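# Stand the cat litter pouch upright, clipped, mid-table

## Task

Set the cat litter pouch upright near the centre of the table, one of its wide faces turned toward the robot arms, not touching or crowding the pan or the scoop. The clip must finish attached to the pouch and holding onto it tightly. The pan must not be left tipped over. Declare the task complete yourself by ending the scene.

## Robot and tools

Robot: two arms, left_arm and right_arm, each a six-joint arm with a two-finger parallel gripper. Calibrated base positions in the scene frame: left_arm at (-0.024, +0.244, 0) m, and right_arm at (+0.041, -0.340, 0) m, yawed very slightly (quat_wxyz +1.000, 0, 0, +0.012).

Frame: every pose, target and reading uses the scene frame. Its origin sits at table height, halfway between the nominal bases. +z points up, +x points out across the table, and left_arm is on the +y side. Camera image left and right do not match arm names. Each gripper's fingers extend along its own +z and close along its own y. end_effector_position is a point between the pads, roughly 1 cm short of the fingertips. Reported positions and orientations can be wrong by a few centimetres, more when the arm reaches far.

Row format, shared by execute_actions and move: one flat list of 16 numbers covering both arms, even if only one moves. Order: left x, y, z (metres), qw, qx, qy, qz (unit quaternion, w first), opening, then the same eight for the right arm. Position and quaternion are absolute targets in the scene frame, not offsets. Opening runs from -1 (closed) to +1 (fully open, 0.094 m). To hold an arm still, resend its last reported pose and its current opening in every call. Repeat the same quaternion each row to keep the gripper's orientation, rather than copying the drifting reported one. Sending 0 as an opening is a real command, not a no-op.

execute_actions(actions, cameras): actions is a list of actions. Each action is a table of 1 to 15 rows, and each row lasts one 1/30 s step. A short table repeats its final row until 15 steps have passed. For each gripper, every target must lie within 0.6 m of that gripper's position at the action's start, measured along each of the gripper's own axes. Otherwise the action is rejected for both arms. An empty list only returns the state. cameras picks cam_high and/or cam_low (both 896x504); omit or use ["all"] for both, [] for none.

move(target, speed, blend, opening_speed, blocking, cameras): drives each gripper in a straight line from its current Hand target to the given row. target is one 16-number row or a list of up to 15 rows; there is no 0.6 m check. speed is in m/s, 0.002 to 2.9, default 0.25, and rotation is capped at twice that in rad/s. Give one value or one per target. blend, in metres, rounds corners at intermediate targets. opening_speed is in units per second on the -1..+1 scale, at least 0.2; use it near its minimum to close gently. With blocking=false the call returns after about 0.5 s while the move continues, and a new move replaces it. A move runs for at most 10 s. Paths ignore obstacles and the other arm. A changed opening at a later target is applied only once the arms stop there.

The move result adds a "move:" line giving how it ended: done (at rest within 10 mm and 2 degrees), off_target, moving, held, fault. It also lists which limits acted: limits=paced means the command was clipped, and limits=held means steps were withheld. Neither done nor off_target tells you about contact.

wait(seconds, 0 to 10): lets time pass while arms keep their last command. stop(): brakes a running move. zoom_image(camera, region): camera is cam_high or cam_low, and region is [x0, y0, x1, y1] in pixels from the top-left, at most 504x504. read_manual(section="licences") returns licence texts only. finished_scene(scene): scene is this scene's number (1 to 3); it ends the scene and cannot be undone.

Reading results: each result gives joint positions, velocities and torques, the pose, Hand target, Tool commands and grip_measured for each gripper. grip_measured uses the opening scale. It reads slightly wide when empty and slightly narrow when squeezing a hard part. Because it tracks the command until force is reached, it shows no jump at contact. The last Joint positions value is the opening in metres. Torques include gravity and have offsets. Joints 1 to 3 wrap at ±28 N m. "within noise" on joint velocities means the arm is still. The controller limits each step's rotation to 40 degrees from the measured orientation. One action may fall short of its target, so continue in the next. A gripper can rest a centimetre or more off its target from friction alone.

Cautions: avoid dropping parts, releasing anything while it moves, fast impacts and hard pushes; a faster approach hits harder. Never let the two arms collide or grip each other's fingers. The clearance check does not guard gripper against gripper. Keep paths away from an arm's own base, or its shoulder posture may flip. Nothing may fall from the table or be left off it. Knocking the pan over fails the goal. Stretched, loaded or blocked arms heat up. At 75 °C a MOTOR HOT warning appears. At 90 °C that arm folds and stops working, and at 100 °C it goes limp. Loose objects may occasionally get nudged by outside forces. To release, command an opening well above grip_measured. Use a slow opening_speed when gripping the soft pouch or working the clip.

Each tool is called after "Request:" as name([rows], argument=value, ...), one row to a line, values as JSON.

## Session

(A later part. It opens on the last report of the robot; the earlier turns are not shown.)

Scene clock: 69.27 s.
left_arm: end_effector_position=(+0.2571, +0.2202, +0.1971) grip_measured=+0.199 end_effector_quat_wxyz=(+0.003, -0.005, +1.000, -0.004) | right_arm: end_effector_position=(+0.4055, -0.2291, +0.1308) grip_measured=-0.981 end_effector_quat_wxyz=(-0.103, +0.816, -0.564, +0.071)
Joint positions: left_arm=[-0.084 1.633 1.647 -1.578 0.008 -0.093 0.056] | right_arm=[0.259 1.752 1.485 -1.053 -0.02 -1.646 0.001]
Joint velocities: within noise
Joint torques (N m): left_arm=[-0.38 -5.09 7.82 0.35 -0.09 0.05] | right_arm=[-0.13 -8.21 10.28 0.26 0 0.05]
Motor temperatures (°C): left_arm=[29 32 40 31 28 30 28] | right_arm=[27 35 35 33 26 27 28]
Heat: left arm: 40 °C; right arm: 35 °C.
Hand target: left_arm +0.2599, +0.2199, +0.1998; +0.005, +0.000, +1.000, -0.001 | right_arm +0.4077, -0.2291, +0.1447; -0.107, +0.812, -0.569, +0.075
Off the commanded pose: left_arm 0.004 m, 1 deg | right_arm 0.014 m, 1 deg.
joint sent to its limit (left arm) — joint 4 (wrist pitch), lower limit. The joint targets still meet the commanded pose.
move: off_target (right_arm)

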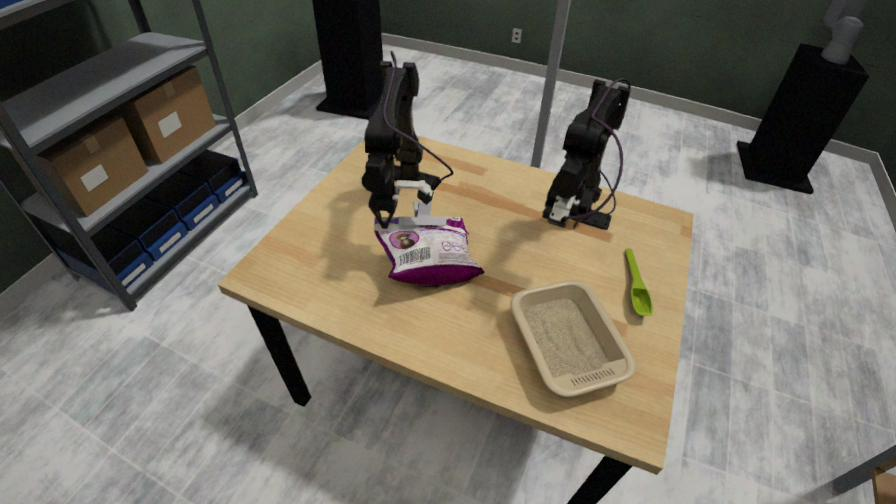

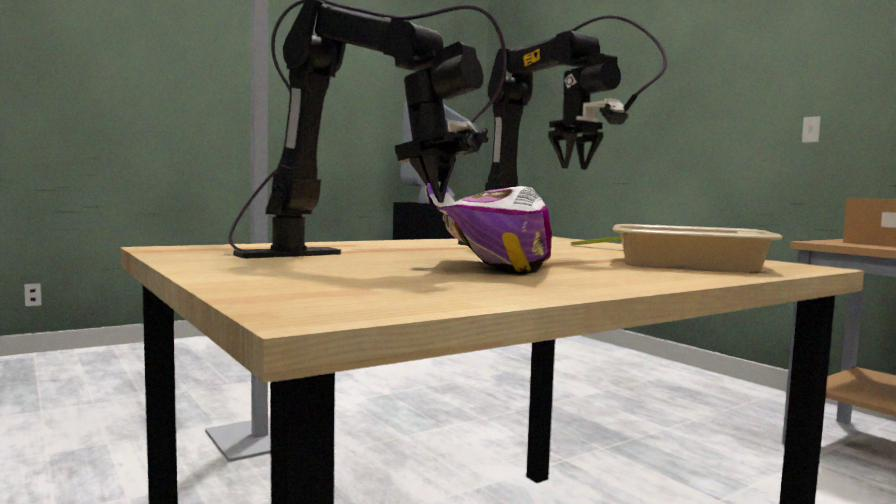

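Request:
move([
  [0.26,0.22,0.2,0,0,1,0,0.2,0.43,-0.213,0.186,0.03,-0.7771,0.6293,-0.02,-1],
], speed=0.07)

Request:
zoom_image(camera="cam_high", region=[350, 170, 500, 300])

Request:
zoom_image(camera="cam_low", region=[380, 100, 600, 290])

Scene clock: 71.70 s.
left_arm: end_effector_position=(+0.2571, +0.2202, +0.1971) grip_measured=+0.199 end_effector_quat_wxyz=(+0.003, -0.005, +1.000, -0.004) | right_arm: end_effector_position=(+0.4356, -0.2129, +0.1768) grip_measured=-0.982 end_effector_quat_wxyz=(-0.043, +0.778, -0.626, +0.033)
Joint positions: left_arm=[-0.084 1.633 1.647 -1.578 0.008 -0.093 0.056] | right_arm=[0.288 2.07 2.125 -1.517 0.008 -1.474 0.001]
Joint velocities: within noise
Joint torques (N m): left_arm=[-0.32 -5.01 8.01 0.36 -0.07 0.03] | right_arm=[-0.05 -10.35 8.42 -0.08 -0.09 0.04]
Motor temperatures (°C): left_arm=[29 32 40 31 28 30 28] | right_arm=[27 35 36 33 26 27 28]
Heat: left arm: 40 °C; right arm: 36 °C.
Hand target: left_arm +0.2599, +0.2199, +0.1998; +0.005, +0.000, +1.000, -0.001 | right_arm +0.4299, -0.2131, +0.1856; -0.042, +0.776, -0.628, +0.028
Off the commanded pose: left_arm 0.004 m, 1 deg | right_arm 0.011 m, 2 deg.
joint sent to its limit (left arm) — joint 4 (wrist pitch), lower limit. The joint targets still meet the commanded pose.
joint sent to its limit (right arm) — joint 4 (wrist pitch), lower limit. The joint targets still meet the commanded pose.
move: off_target (right_arm)

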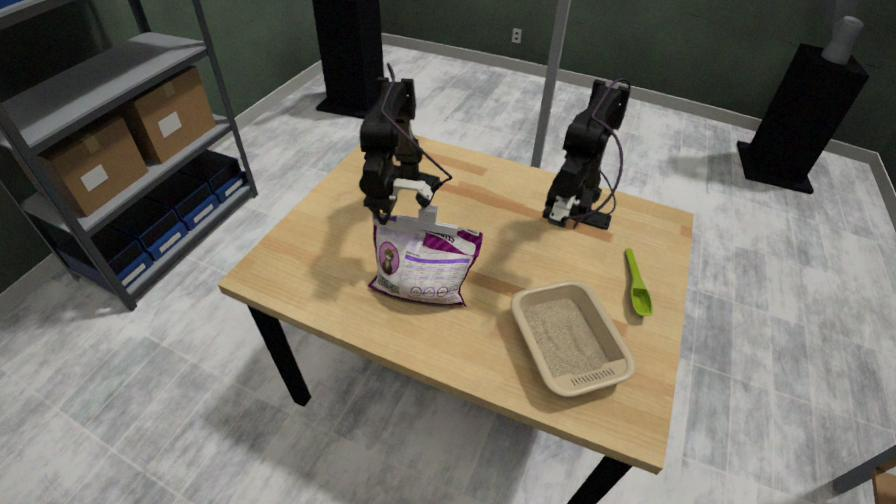

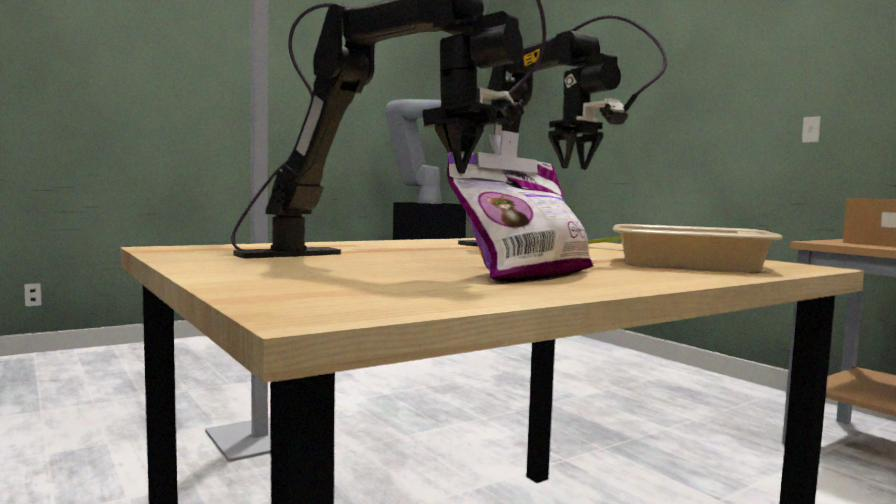

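Scaled by 3.360.

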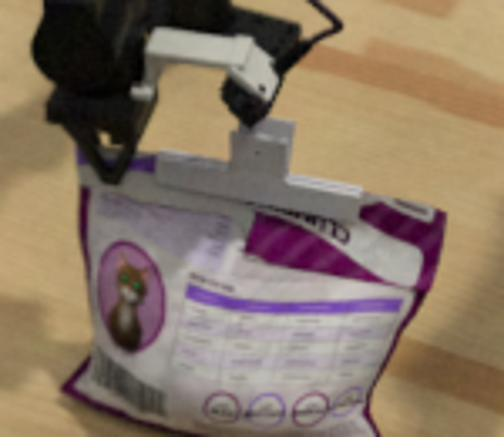

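Scaled by 2.291.

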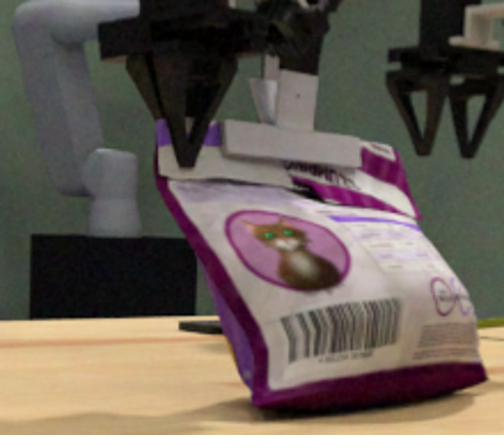

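Request:
move([
  [0.26,0.22,0.2,0,0,1,0,0.2,0.425,-0.205,0.215,0.0962,-0.6997,0.7009,0.0882,-1],
  [0.26,0.22,0.2,0,0,1,0,0.2,0.37,-0.155,0.215,0.0962,-0.6697,0.7309,0.0882,-1],
], speed=0.06)

Request:
zoom_image(camera="cam_high", region=[350, 150, 500, 300])

Request:
zoom_image(camera="cam_low", region=[380, 100, 600, 290])

Scene clock: 77.17 s.
left_arm: end_effector_position=(+0.2571, +0.2202, +0.1971) grip_measured=+0.199 end_effector_quat_wxyz=(+0.003, -0.005, +1.000, -0.004) | right_arm: end_effector_position=(+0.3751, -0.1716, +0.1907) grip_measured=-0.982 end_effector_quat_wxyz=(+0.046, -0.665, +0.742, +0.068)
Joint positions: left_arm=[-0.084 1.633 1.647 -1.578 0.008 -0.093 0.056] | right_arm=[0.364 1.969 2.029 -1.591 -0.159 -1.071 0.001]
Joint velocities: within noise
Joint torques (N m): left_arm=[-0.32 -5.18 8.08 0.36 -0.09 0.05] | right_arm=[1.06 -13.81 5.6 0.48 -0.95 -0.06]
Motor temperatures (°C): left_arm=[29 32 40 31 28 30 28] | right_arm=[27 38 35 32 26 27 29]
Heat: left arm: 40 °C; right arm: 38 °C.
Hand target: left_arm +0.2599, +0.2199, +0.1998; +0.005, +0.000, +1.000, -0.001 | right_arm +0.3704, -0.1556, +0.2145; +0.098, -0.670, +0.730, +0.087
Off the commanded pose: left_arm 0.004 m, 1 deg | right_arm 0.030 m, 6 deg.
joint read past its limit (right arm) — joint 4 (wrist pitch), lower limit.
joint sent to its limit (left arm) — joint 4 (wrist pitch), lower limit. The joint targets still meet the commanded pose.
joint sent to its limit (right arm) — joint 4 (wrist pitch), lower limit. The joint targets still meet the commanded pose.
move: off_target (right_arm)

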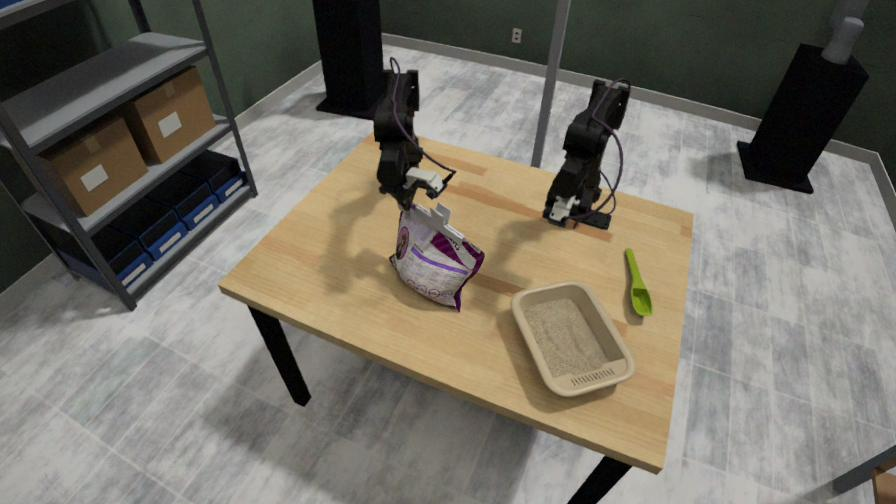

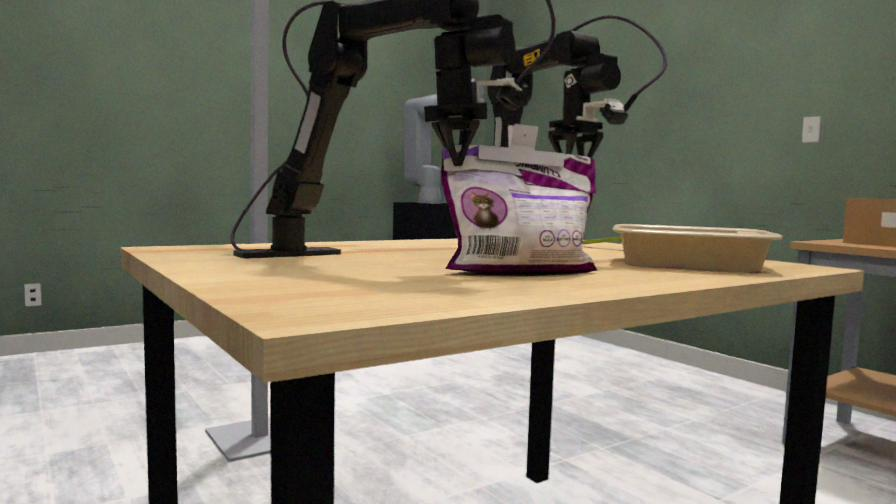

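Scaled by 3.360.

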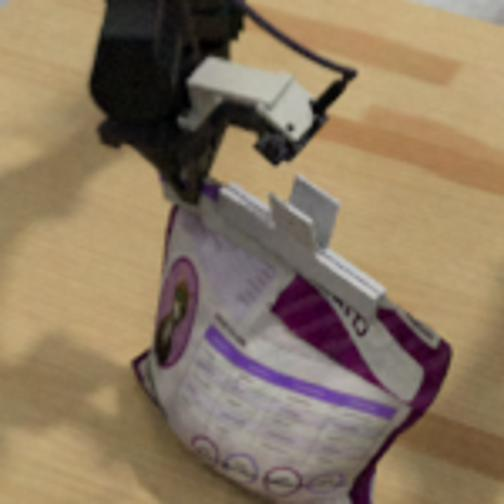

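Scaled by 2.291.

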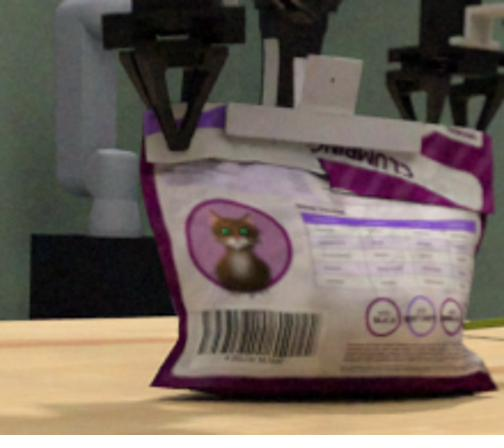

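Request:
move([
  [0.30,0.20,0.28,0,-0.6239,0.7816,0,0.6,0.37,-0.155,0.215,0.0962,-0.6697,0.7309,0.0882,-1],
  [0.415,0.055,0.27,0,-0.6239,0.7816,0,0.6,0.37,-0.155,0.215,0.0962,-0.6697,0.7309,0.0882,-1],
], speed=0.25, blend=[0.03,0])

Request:
zoom_image(camera="cam_high", region=[400, 150, 540, 290])

Request:
zoom_image(camera="cam_low", region=[420, 60, 640, 250])

Scene clock: 81.83 s.
left_arm: end_effector_position=(+0.4129, +0.0529, +0.2701) grip_measured=+0.599 end_effector_quat_wxyz=(+0.103, -0.605, +0.764, -0.198) | right_arm: end_effector_position=(+0.3751, -0.1716, +0.1907) grip_measured=-0.982 end_effector_quat_wxyz=(+0.046, -0.665, +0.742, +0.068)
Joint positions: left_arm=[-0.414 2.199 2.654 -1.575 0.003 -1.754 0.075] | right_arm=[0.364 1.969 2.029 -1.591 -0.159 -1.07 0.001]
Joint velocities: within noise
Joint torques (N m): left_arm=[0.42 -9.1 7.23 1.12 -0.03 0.01] | right_arm=[0.87 -13.98 5.56 0.45 -0.94 -0.06]
Motor temperatures (°C): left_arm=[29 33 40 31 28 30 28] | right_arm=[27 39 35 32 27 27 29]
Heat: left arm: 40 °C; right arm: 39 °C.
Hand target: left_arm +0.4146, +0.0551, +0.2694; +0.104, -0.608, +0.762, -0.196 | right_arm +0.3704, -0.1556, +0.2145; +0.098, -0.670, +0.731, +0.087
Off the commanded pose: left_arm 0.003 m, 26 deg | right_arm 0.030 m, 6 deg.
joint read past its limit (right arm) — joint 4 (wrist pitch), lower limit.
joint sent to its limit (left arm) — joint 4 (wrist pitch), lower limit. The joint targets are off in orientation, not in position.
joint sent to its limit (right arm) — joint 4 (wrist pitch), lower limit. The joint targets still meet the commanded pose.
move: off_target (left_arm, right_arm)

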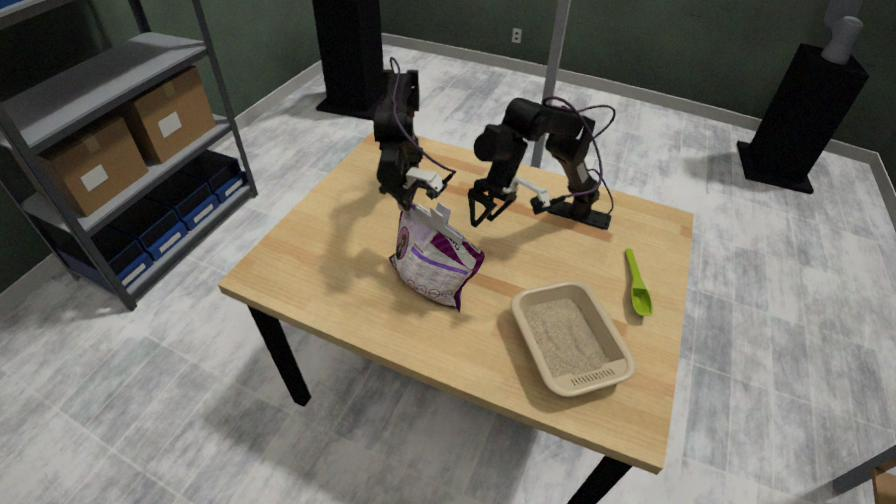

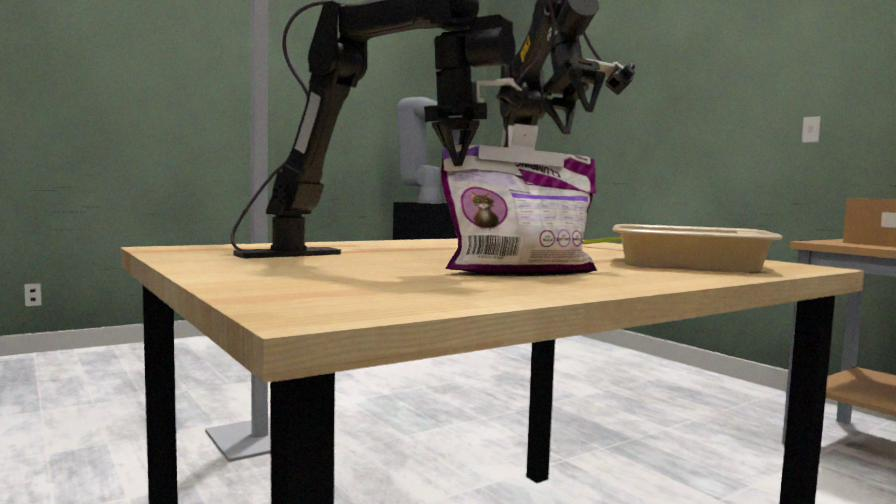

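Scaled by 3.600.

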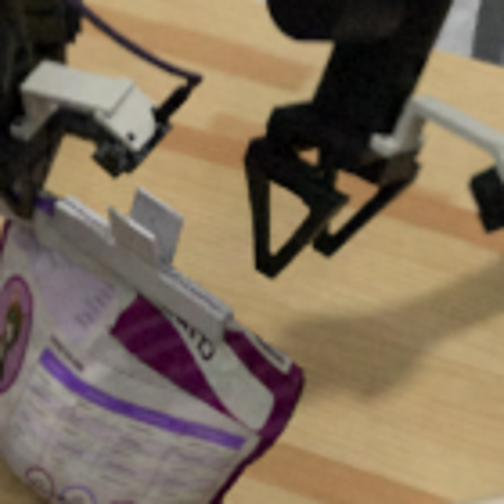

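Scaled by 2.291.

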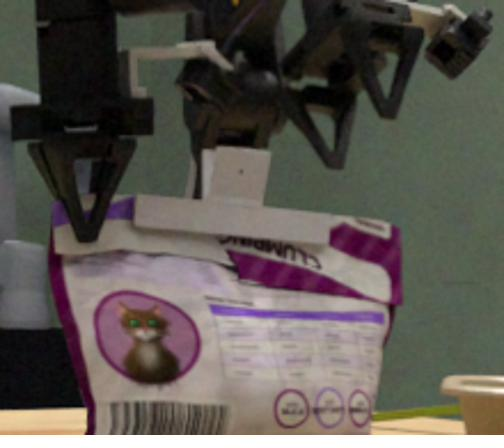

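Request:
move([
  [0.430,0.044,0.222,0,-0.6239,0.7816,0,0.6,0.37,-0.155,0.215,0.0962,-0.6697,0.7309,0.0882,-1],
], speed=0.1)

Request:
zoom_image(camera="cam_high", region=[440, 180, 520, 270])

Request:
zoom_image(camera="cam_low", region=[520, 80, 640, 210])

Scene clock: 84.67 s.
left_arm: end_effector_position=(+0.4283, +0.0461, +0.2258) grip_measured=+0.599 end_effector_quat_wxyz=(+0.083, -0.614, +0.768, -0.162) | right_arm: end_effector_position=(+0.3751, -0.1716, +0.1907) grip_measured=-0.982 end_effector_quat_wxyz=(+0.046, -0.665, +0.742, +0.068)
Joint positions: left_arm=[-0.414 2.312 2.683 -1.575 0.003 -1.762 0.075] | right_arm=[0.364 1.969 2.029 -1.591 -0.159 -1.07 0.001]
Joint velocities: within noise
Joint torques (N m): left_arm=[-0.1 -9.69 7.57 0.96 -0.05 0.01] | right_arm=[1.03 -13.9 5.6 0.51 -0.96 -0.03]
Motor temperatures (°C): left_arm=[29 34 39 31 28 30 28] | right_arm=[27 40 35 32 27 27 29]
Heat: left arm: 39 °C; right arm: 40 °C.
Hand target: left_arm +0.4295, +0.0442, +0.2215; +0.082, -0.614, +0.769, -0.157 | right_arm +0.3704, -0.1556, +0.2145; +0.098, -0.670, +0.730, +0.087
Off the commanded pose: left_arm 0.005 m, 21 deg | right_arm 0.030 m, 6 deg.
joint read past its limit (right arm) — joint 4 (wrist pitch), lower limit.
joint sent to its limit (left arm) — joint 4 (wrist pitch), lower limit. The joint targets are off in orientation, not in position.
joint sent to its limit (right arm) — joint 4 (wrist pitch), lower limit. The joint targets still meet the commanded pose.
move: off_target (left_arm, right_arm)

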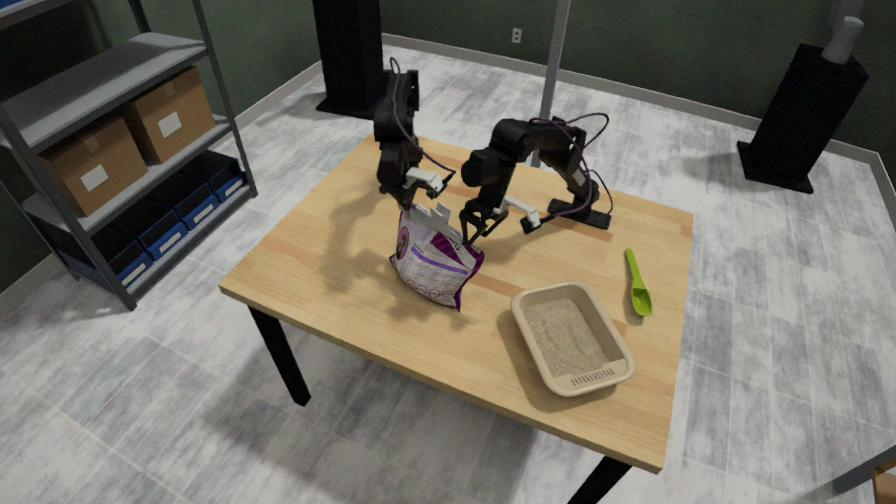

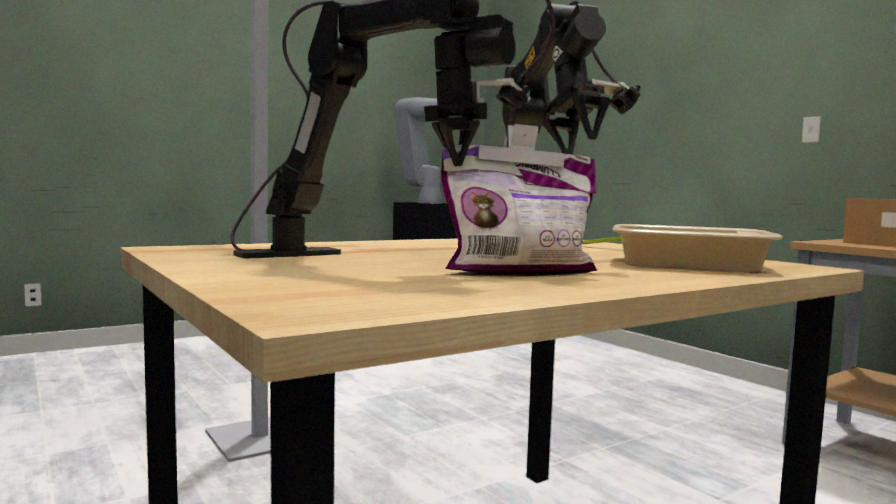

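Scaled by 5.600.

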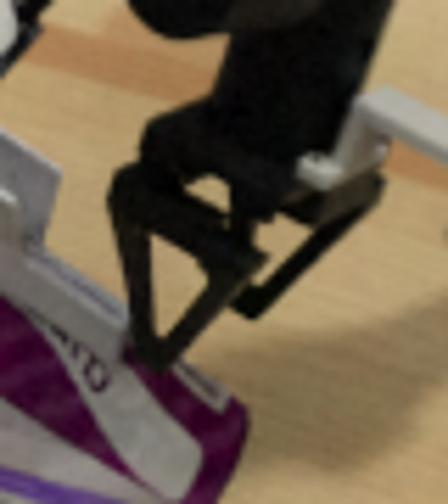

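Scaled by 3.877.

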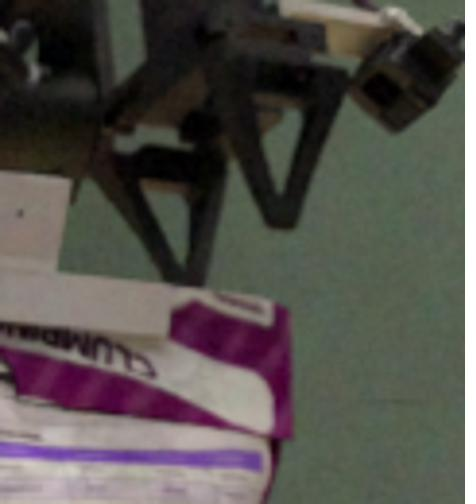

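Request:
move([
  [0.430,0.052,0.182,0,-0.6239,0.7816,0,0.6,0.37,-0.155,0.215,0.0962,-0.6697,0.7309,0.0882,-1],
], speed=0.08)

Request:
zoom_image(camera="cam_high", region=[440, 190, 520, 280])

Request:
zoom_image(camera="cam_low", region=[520, 80, 640, 210])

Scene clock: 87.47 s.
left_arm: end_effector_position=(+0.4301, +0.0484, +0.1964) grip_measured=+0.599 end_effector_quat_wxyz=(+0.067, -0.618, +0.773, -0.129) | right_arm: end_effector_position=(+0.3751, -0.1716, +0.1907) grip_measured=-0.982 end_effector_quat_wxyz=(+0.046, -0.665, +0.742, +0.068)
Joint positions: left_arm=[-0.408 2.355 2.651 -1.575 0.003 -1.758 0.075] | right_arm=[0.364 1.969 2.029 -1.591 -0.159 -1.07 0.001]
Joint velocities: within noise
Joint torques (N m): left_arm=[0.5 -9.74 4.83 0.82 -0.04 0.09] | right_arm=[1.1 -13.96 5.55 0.48 -0.89 -0.03]
Motor temperatures (°C): left_arm=[29 34 39 31 28 30 28] | right_arm=[27 41 34 32 27 27 29]
Heat: left arm: 39 °C; right arm: 41 °C.
Hand target: left_arm +0.4294, +0.0522, +0.1818; +0.058, -0.620, +0.775, -0.109 | right_arm +0.3704, -0.1556, +0.2145; +0.098, -0.670, +0.730, +0.087
Off the commanded pose: left_arm 0.015 m, 17 deg | right_arm 0.030 m, 6 deg.
joint read past its limit (right arm) — joint 4 (wrist pitch), lower limit.
joint sent to its limit (left arm) — joint 4 (wrist pitch), lower limit. The joint targets are off in orientation, not in position.
joint sent to its limit (right arm) — joint 4 (wrist pitch), lower limit. The joint targets still meet the commanded pose.
move: off_target (left_arm, right_arm)

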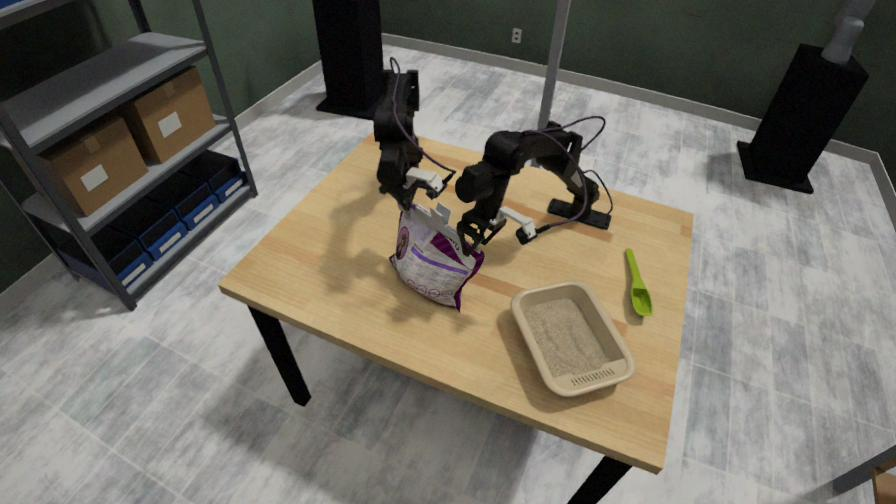

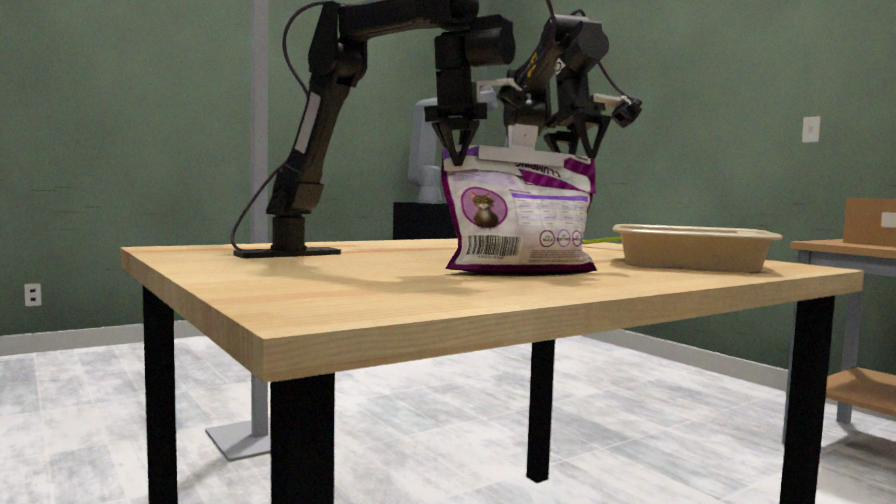

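Scaled by 5.600.

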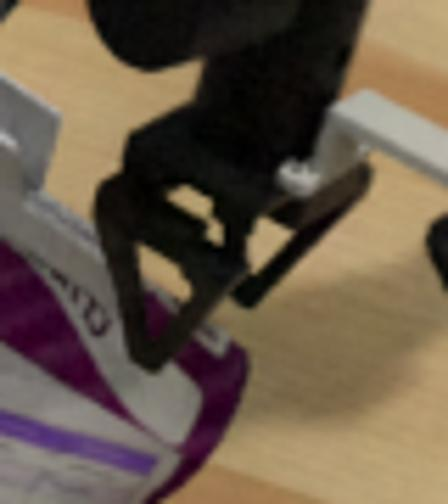

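Scaled by 3.877.

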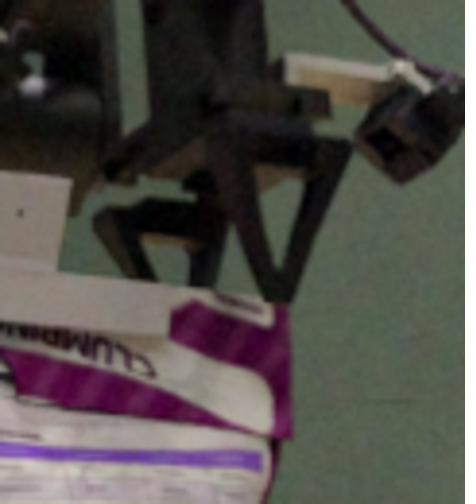

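Request:
move([
  [0.428,0.051,0.162,0,-0.6239,0.7816,0,0.6,0.37,-0.155,0.215,0.0962,-0.6697,0.7309,0.0882,-1],
], speed=0.08, cameras=["cam_low", "cam_high"])

Request:
zoom_image(camera="cam_low", region=[520, 80, 640, 210])

Request:
zoom_image(camera="cam_high", region=[440, 190, 520, 280])

Scene clock: 89.47 s.
left_arm: end_effector_position=(+0.4293, +0.0488, +0.1767) grip_measured=+0.599 end_effector_quat_wxyz=(+0.055, -0.620, +0.775, -0.107) | right_arm: end_effector_position=(+0.3751, -0.1716, +0.1907) grip_measured=-0.982 end_effector_quat_wxyz=(+0.046, -0.665, +0.742, +0.068)
Joint positions: left_arm=[-0.408 2.382 2.627 -1.575 0.003 -1.757 0.075] | right_arm=[0.364 1.969 2.029 -1.591 -0.159 -1.07 0.001]
Joint velocities: within noise
Joint torques (N m): left_arm=[0.28 -10.17 5.01 0.74 -0.04 0.08] | right_arm=[1.11 -13.97 5.57 0.49 -0.93 0]
Motor temperatures (°C): left_arm=[29 35 38 31 28 30 28] | right_arm=[27 41 34 32 27 27 29]
Heat: left arm: 38 °C; right arm: 41 °C.
Hand target: left_arm +0.4273, +0.0512, +0.1619; +0.046, -0.621, +0.778, -0.086 | right_arm +0.3704, -0.1556, +0.2145; +0.098, -0.670, +0.730, +0.087
Off the commanded pose: left_arm 0.015 m, 14 deg | right_arm 0.030 m, 6 deg.
joint read past its limit (right arm) — joint 4 (wrist pitch), lower limit.
joint sent to its limit (left arm) — joint 4 (wrist pitch), lower limit. The joint targets are off in orientation, not in position.
joint sent to its limit (right arm) — joint 4 (wrist pitch), lower limit. The joint targets still meet the commanded pose.
move: off_target (left_arm, right_arm)

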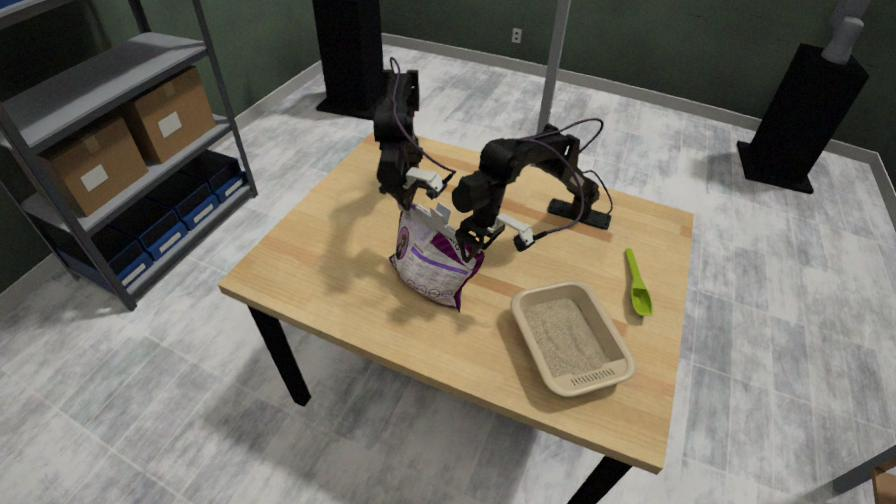

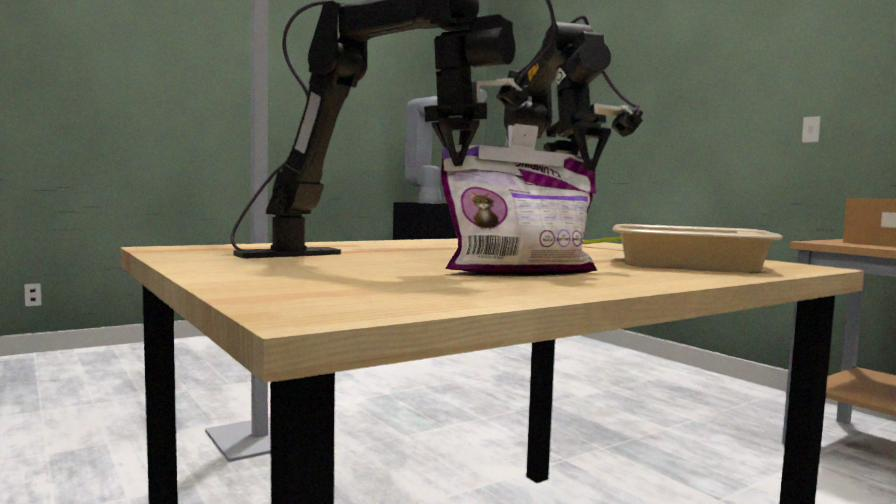

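Scaled by 3.877.

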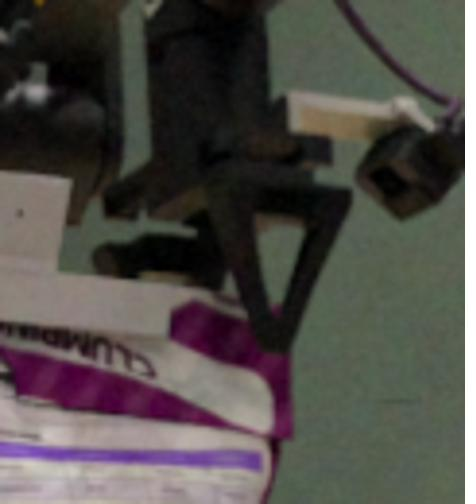

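Scaled by 5.600.

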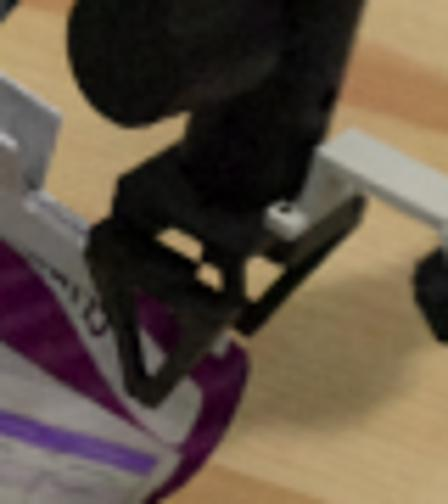

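Request:
move([
  [0.428,0.053,0.162,0,-0.6239,0.7816,0,-1,0.37,-0.155,0.215,0.0962,-0.6697,0.7309,0.0882,-1],
], speed=0.05, opening_speed=0.8)

Request:
zoom_image(camera="cam_low", region=[420, 80, 640, 290])

Request:
zoom_image(camera="cam_high", region=[380, 160, 520, 320])

Scene clock: 91.80 s.
left_arm: end_effector_position=(+0.4297, +0.0486, +0.1768) grip_measured=-0.983 end_effector_quat_wxyz=(+0.055, -0.620, +0.776, -0.107) | right_arm: end_effector_position=(+0.3749, -0.1717, +0.1907) grip_measured=-0.982 end_effector_quat_wxyz=(+0.045, -0.665, +0.742, +0.068)
Joint positions: left_arm=[-0.408 2.382 2.627 -1.574 0.004 -1.756 0.001] | right_arm=[0.364 1.969 2.029 -1.592 -0.159 -1.07 0.001]
Joint velocities: within noise
Joint torques (N m): left_arm=[0.53 -10.35 4.48 0.76 -0.06 0.11] | right_arm=[1.06 -13.87 5.53 0.49 -0.96 -0.03]
Motor temperatures (°C): left_arm=[29 36 38 31 28 30 28] | right_arm=[27 42 34 32 27 27 29]
Heat: left arm: 38 °C; right arm: 42 °C.
Hand target: left_arm +0.4273, +0.0532, +0.1619; +0.045, -0.621, +0.778, -0.085 | right_arm +0.3704, -0.1556, +0.2145; +0.098, -0.670, +0.730, +0.087
Off the commanded pose: left_arm 0.016 m, 14 deg | right_arm 0.030 m, 6 deg.
joint read past its limit (right arm) — joint 4 (wrist pitch), lower limit.
joint sent to its limit (left arm) — joint 4 (wrist pitch), lower limit. The joint targets are off in orientation, not in position.
joint sent to its limit (right arm) — joint 4 (wrist pitch), lower limit. The joint targets still meet the commanded pose.
move: off_target (left_arm, right_arm)

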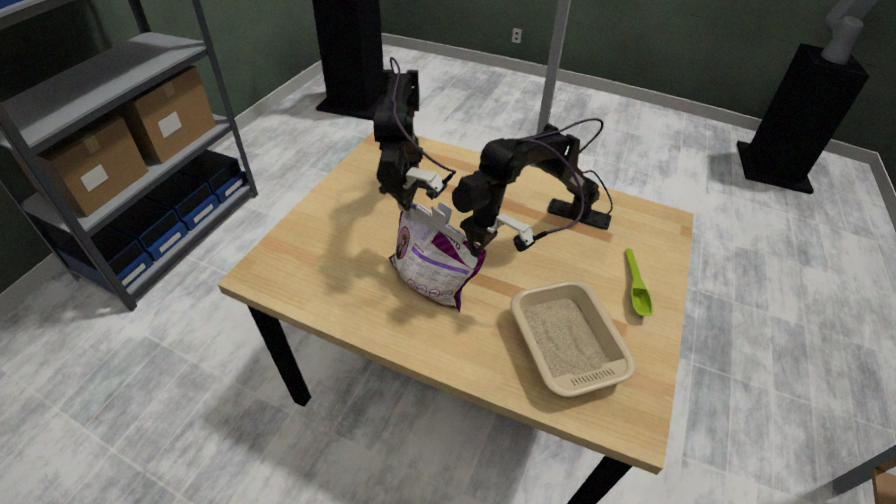

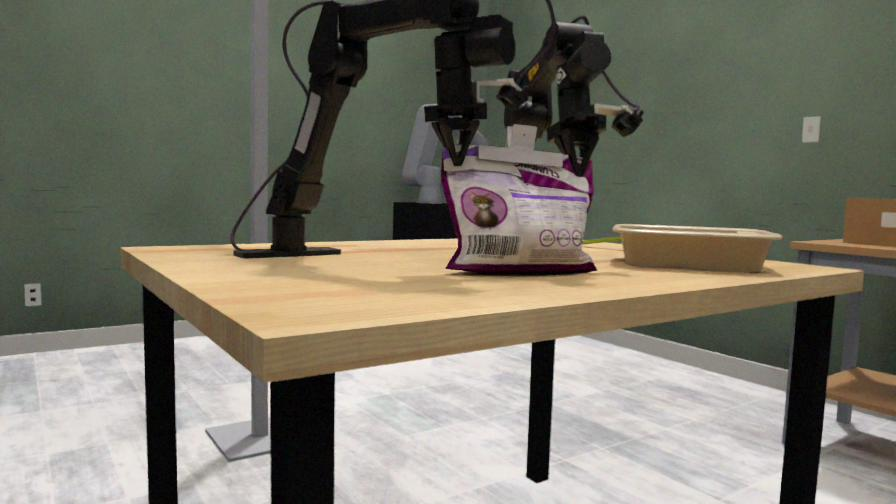

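Scaled by 2.291.

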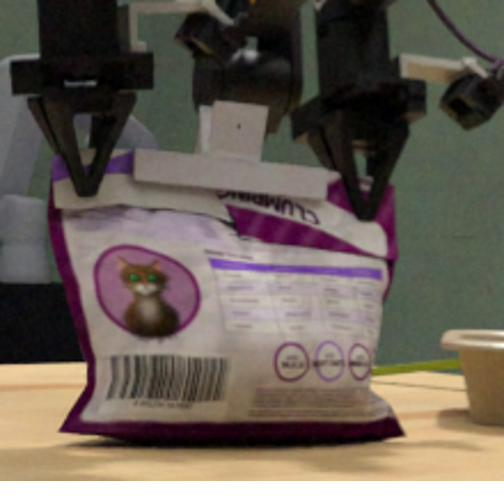

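Scaled by 3.150.

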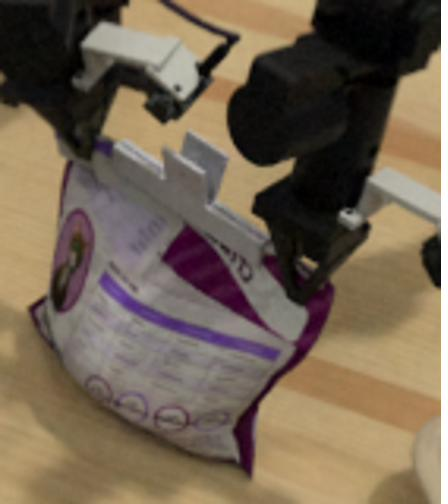

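Request:
move([
  [0.427,0.053,0.225,0.03,-0.62,0.778,-0.06,-1,0.37,-0.157,0.23,0.0962,-0.6697,0.7309,0.0882,-1],
  [0.28,0.115,0.24,0.03,-0.7071,0.7071,-0.03,-1,0.277,-0.115,0.23,0.0923,-0.701,0.701,0.0923,-1],
], speed=0.08, blend=[0.01,0])

Request:
zoom_image(camera="cam_low", region=[400, 60, 660, 290])

Request:
zoom_image(camera="cam_high", region=[380, 130, 540, 310])

Scene clock: 95.40 s.
left_arm: end_effector_position=(+0.2818, +0.1136, +0.2191) grip_measured=-0.983 end_effector_quat_wxyz=(-0.030, +0.704, -0.709, +0.039) | right_arm: end_effector_position=(+0.2823, -0.1194, +0.2147) grip_measured=-0.982 end_effector_quat_wxyz=(-0.060, +0.702, -0.705, -0.081)
Joint positions: left_arm=[-0.422 1.774 1.895 -1.598 -0.029 -1.984 0.001] | right_arm=[0.616 1.732 1.815 -1.556 -0.178 -0.917 0.001]
Joint velocities: within noise
Joint torques (N m): left_arm=[-0.25 -11.82 6.54 0.73 -0.17 -0.07] | right_arm=[0.24 -11.17 5.63 0.5 -0.55 -0.02]
Motor temperatures (°C): left_arm=[29 39 38 31 28 30 28] | right_arm=[27 43 34 31 27 27 29]
Heat: left arm: 39 °C; right arm: 43 °C.
Hand target: left_arm +0.2800, +0.1151, +0.2388; -0.046, +0.704, -0.705, +0.073 | right_arm +0.2769, -0.1153, +0.2299; -0.092, +0.701, -0.701, -0.092
Off the commanded pose: left_arm 0.021 m, 1 deg | right_arm 0.017 m, 4 deg.
joint read past its limit (left arm) — joint 4 (wrist pitch), lower limit.
joint sent to its limit (left arm) — joint 4 (wrist pitch), lower limit. The joint targets are off in orientation, not in position.
move: off_target (left_arm, right_arm)

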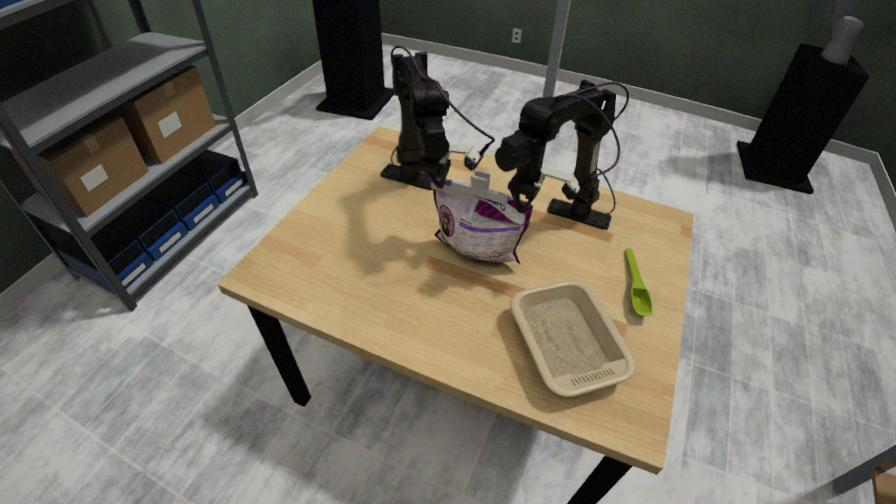

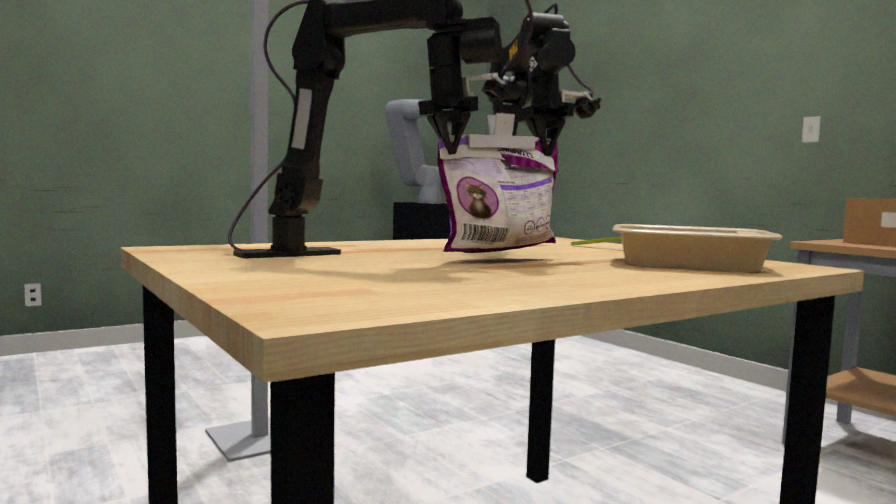

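Scaled by 1.938.

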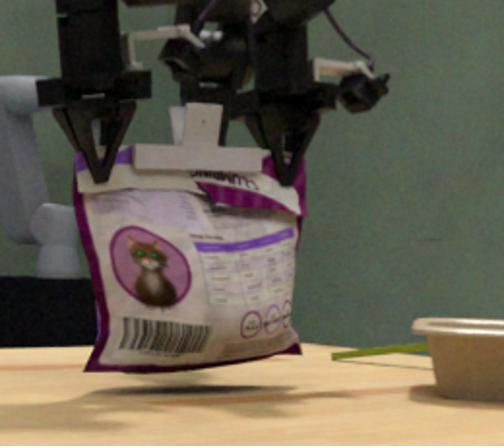

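Scaled by 2.800.

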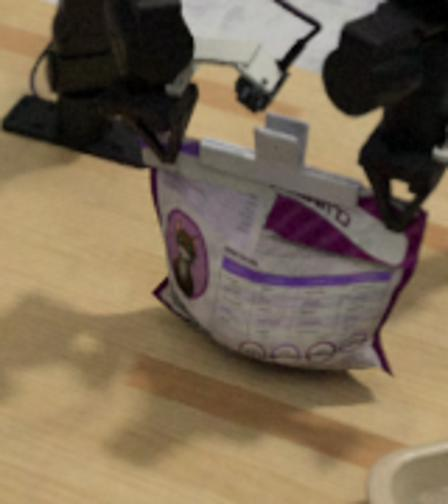

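Request:
move([
  [0.283,0.115,0.205,0.02,-0.7071,0.7071,-0.02,-1,0.279,-0.115,0.197,0.0923,-0.701,0.701,0.0923,-1],
  [0.287,0.115,0.172,0.0,-0.7071,0.7071,0.0,-1,0.283,-0.115,0.170,0.0923,-0.701,0.701,0.0923,-1],
], speed=0.05)

Request:
zoom_image(camera="cam_low", region=[400, 60, 660, 290])

Request:
zoom_image(camera="cam_high", region=[380, 130, 540, 310])

Scene clock: 97.80 s.
left_arm: end_effector_position=(+0.2845, +0.1175, +0.1812) grip_measured=-0.983 end_effector_quat_wxyz=(-0.010, +0.707, -0.707, +0.003) | right_arm: end_effector_position=(+0.2869, -0.1095, +0.1679) grip_measured=-0.982 end_effector_quat_wxyz=(-0.091, +0.702, -0.701, -0.092)
Joint positions: left_arm=[-0.401 1.816 1.795 -1.537 -0.017 -1.972 0.001] | right_arm=[0.616 1.67 1.542 -1.286 -0.208 -0.916 0.001]
Joint velocities: within noise
Joint torques (N m): left_arm=[0.44 -6.01 5.09 0.61 0.14 0.04] | right_arm=[-0.85 -8.76 4.64 0.39 -0.22 -0.06]
Motor temperatures (°C): left_arm=[29 38 38 31 28 30 29] | right_arm=[27 43 34 31 27 27 29]
Heat: left arm: 38 °C; right arm: 43 °C.
Hand target: left_arm +0.2868, +0.1151, +0.1720; +0.000, +0.707, -0.707, +0.000 | right_arm +0.2831, -0.1149, +0.1699; -0.092, +0.701, -0.701, -0.092
Off the commanded pose: left_arm 0.010 m, 1 deg | right_arm 0.007 m, 0 deg.
move: done

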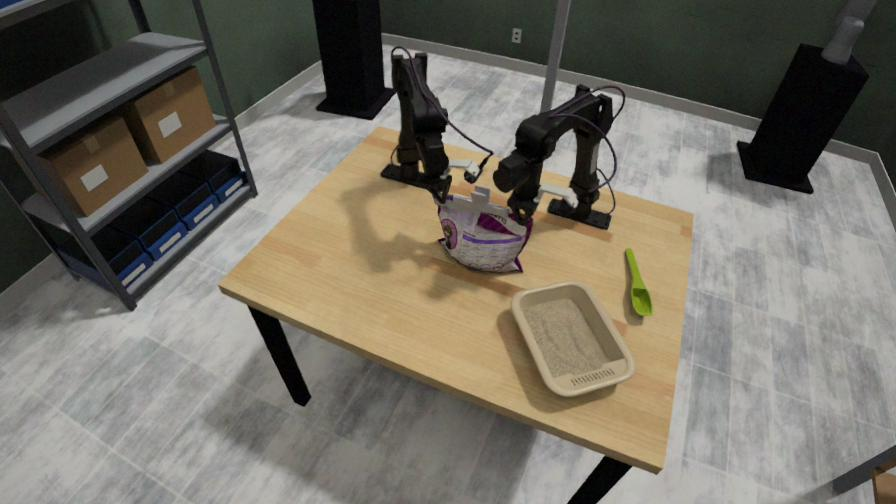

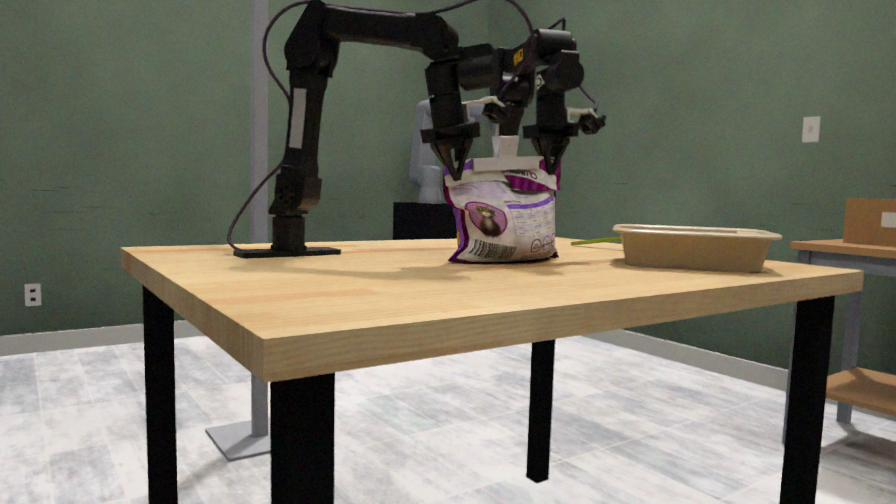

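Scaled by 1.938.

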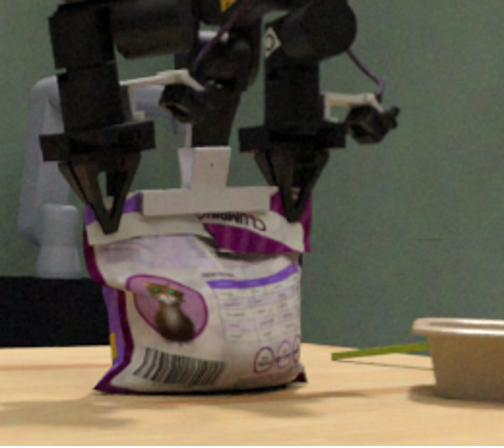

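Scaled by 2.800.

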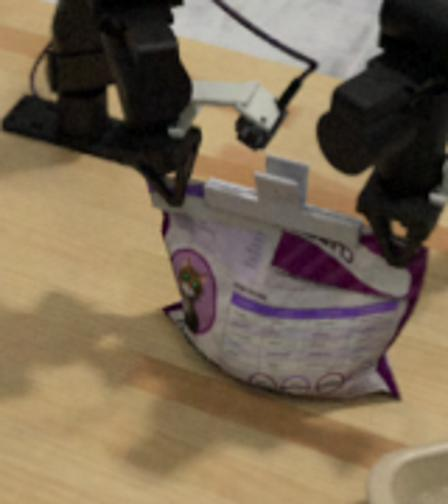

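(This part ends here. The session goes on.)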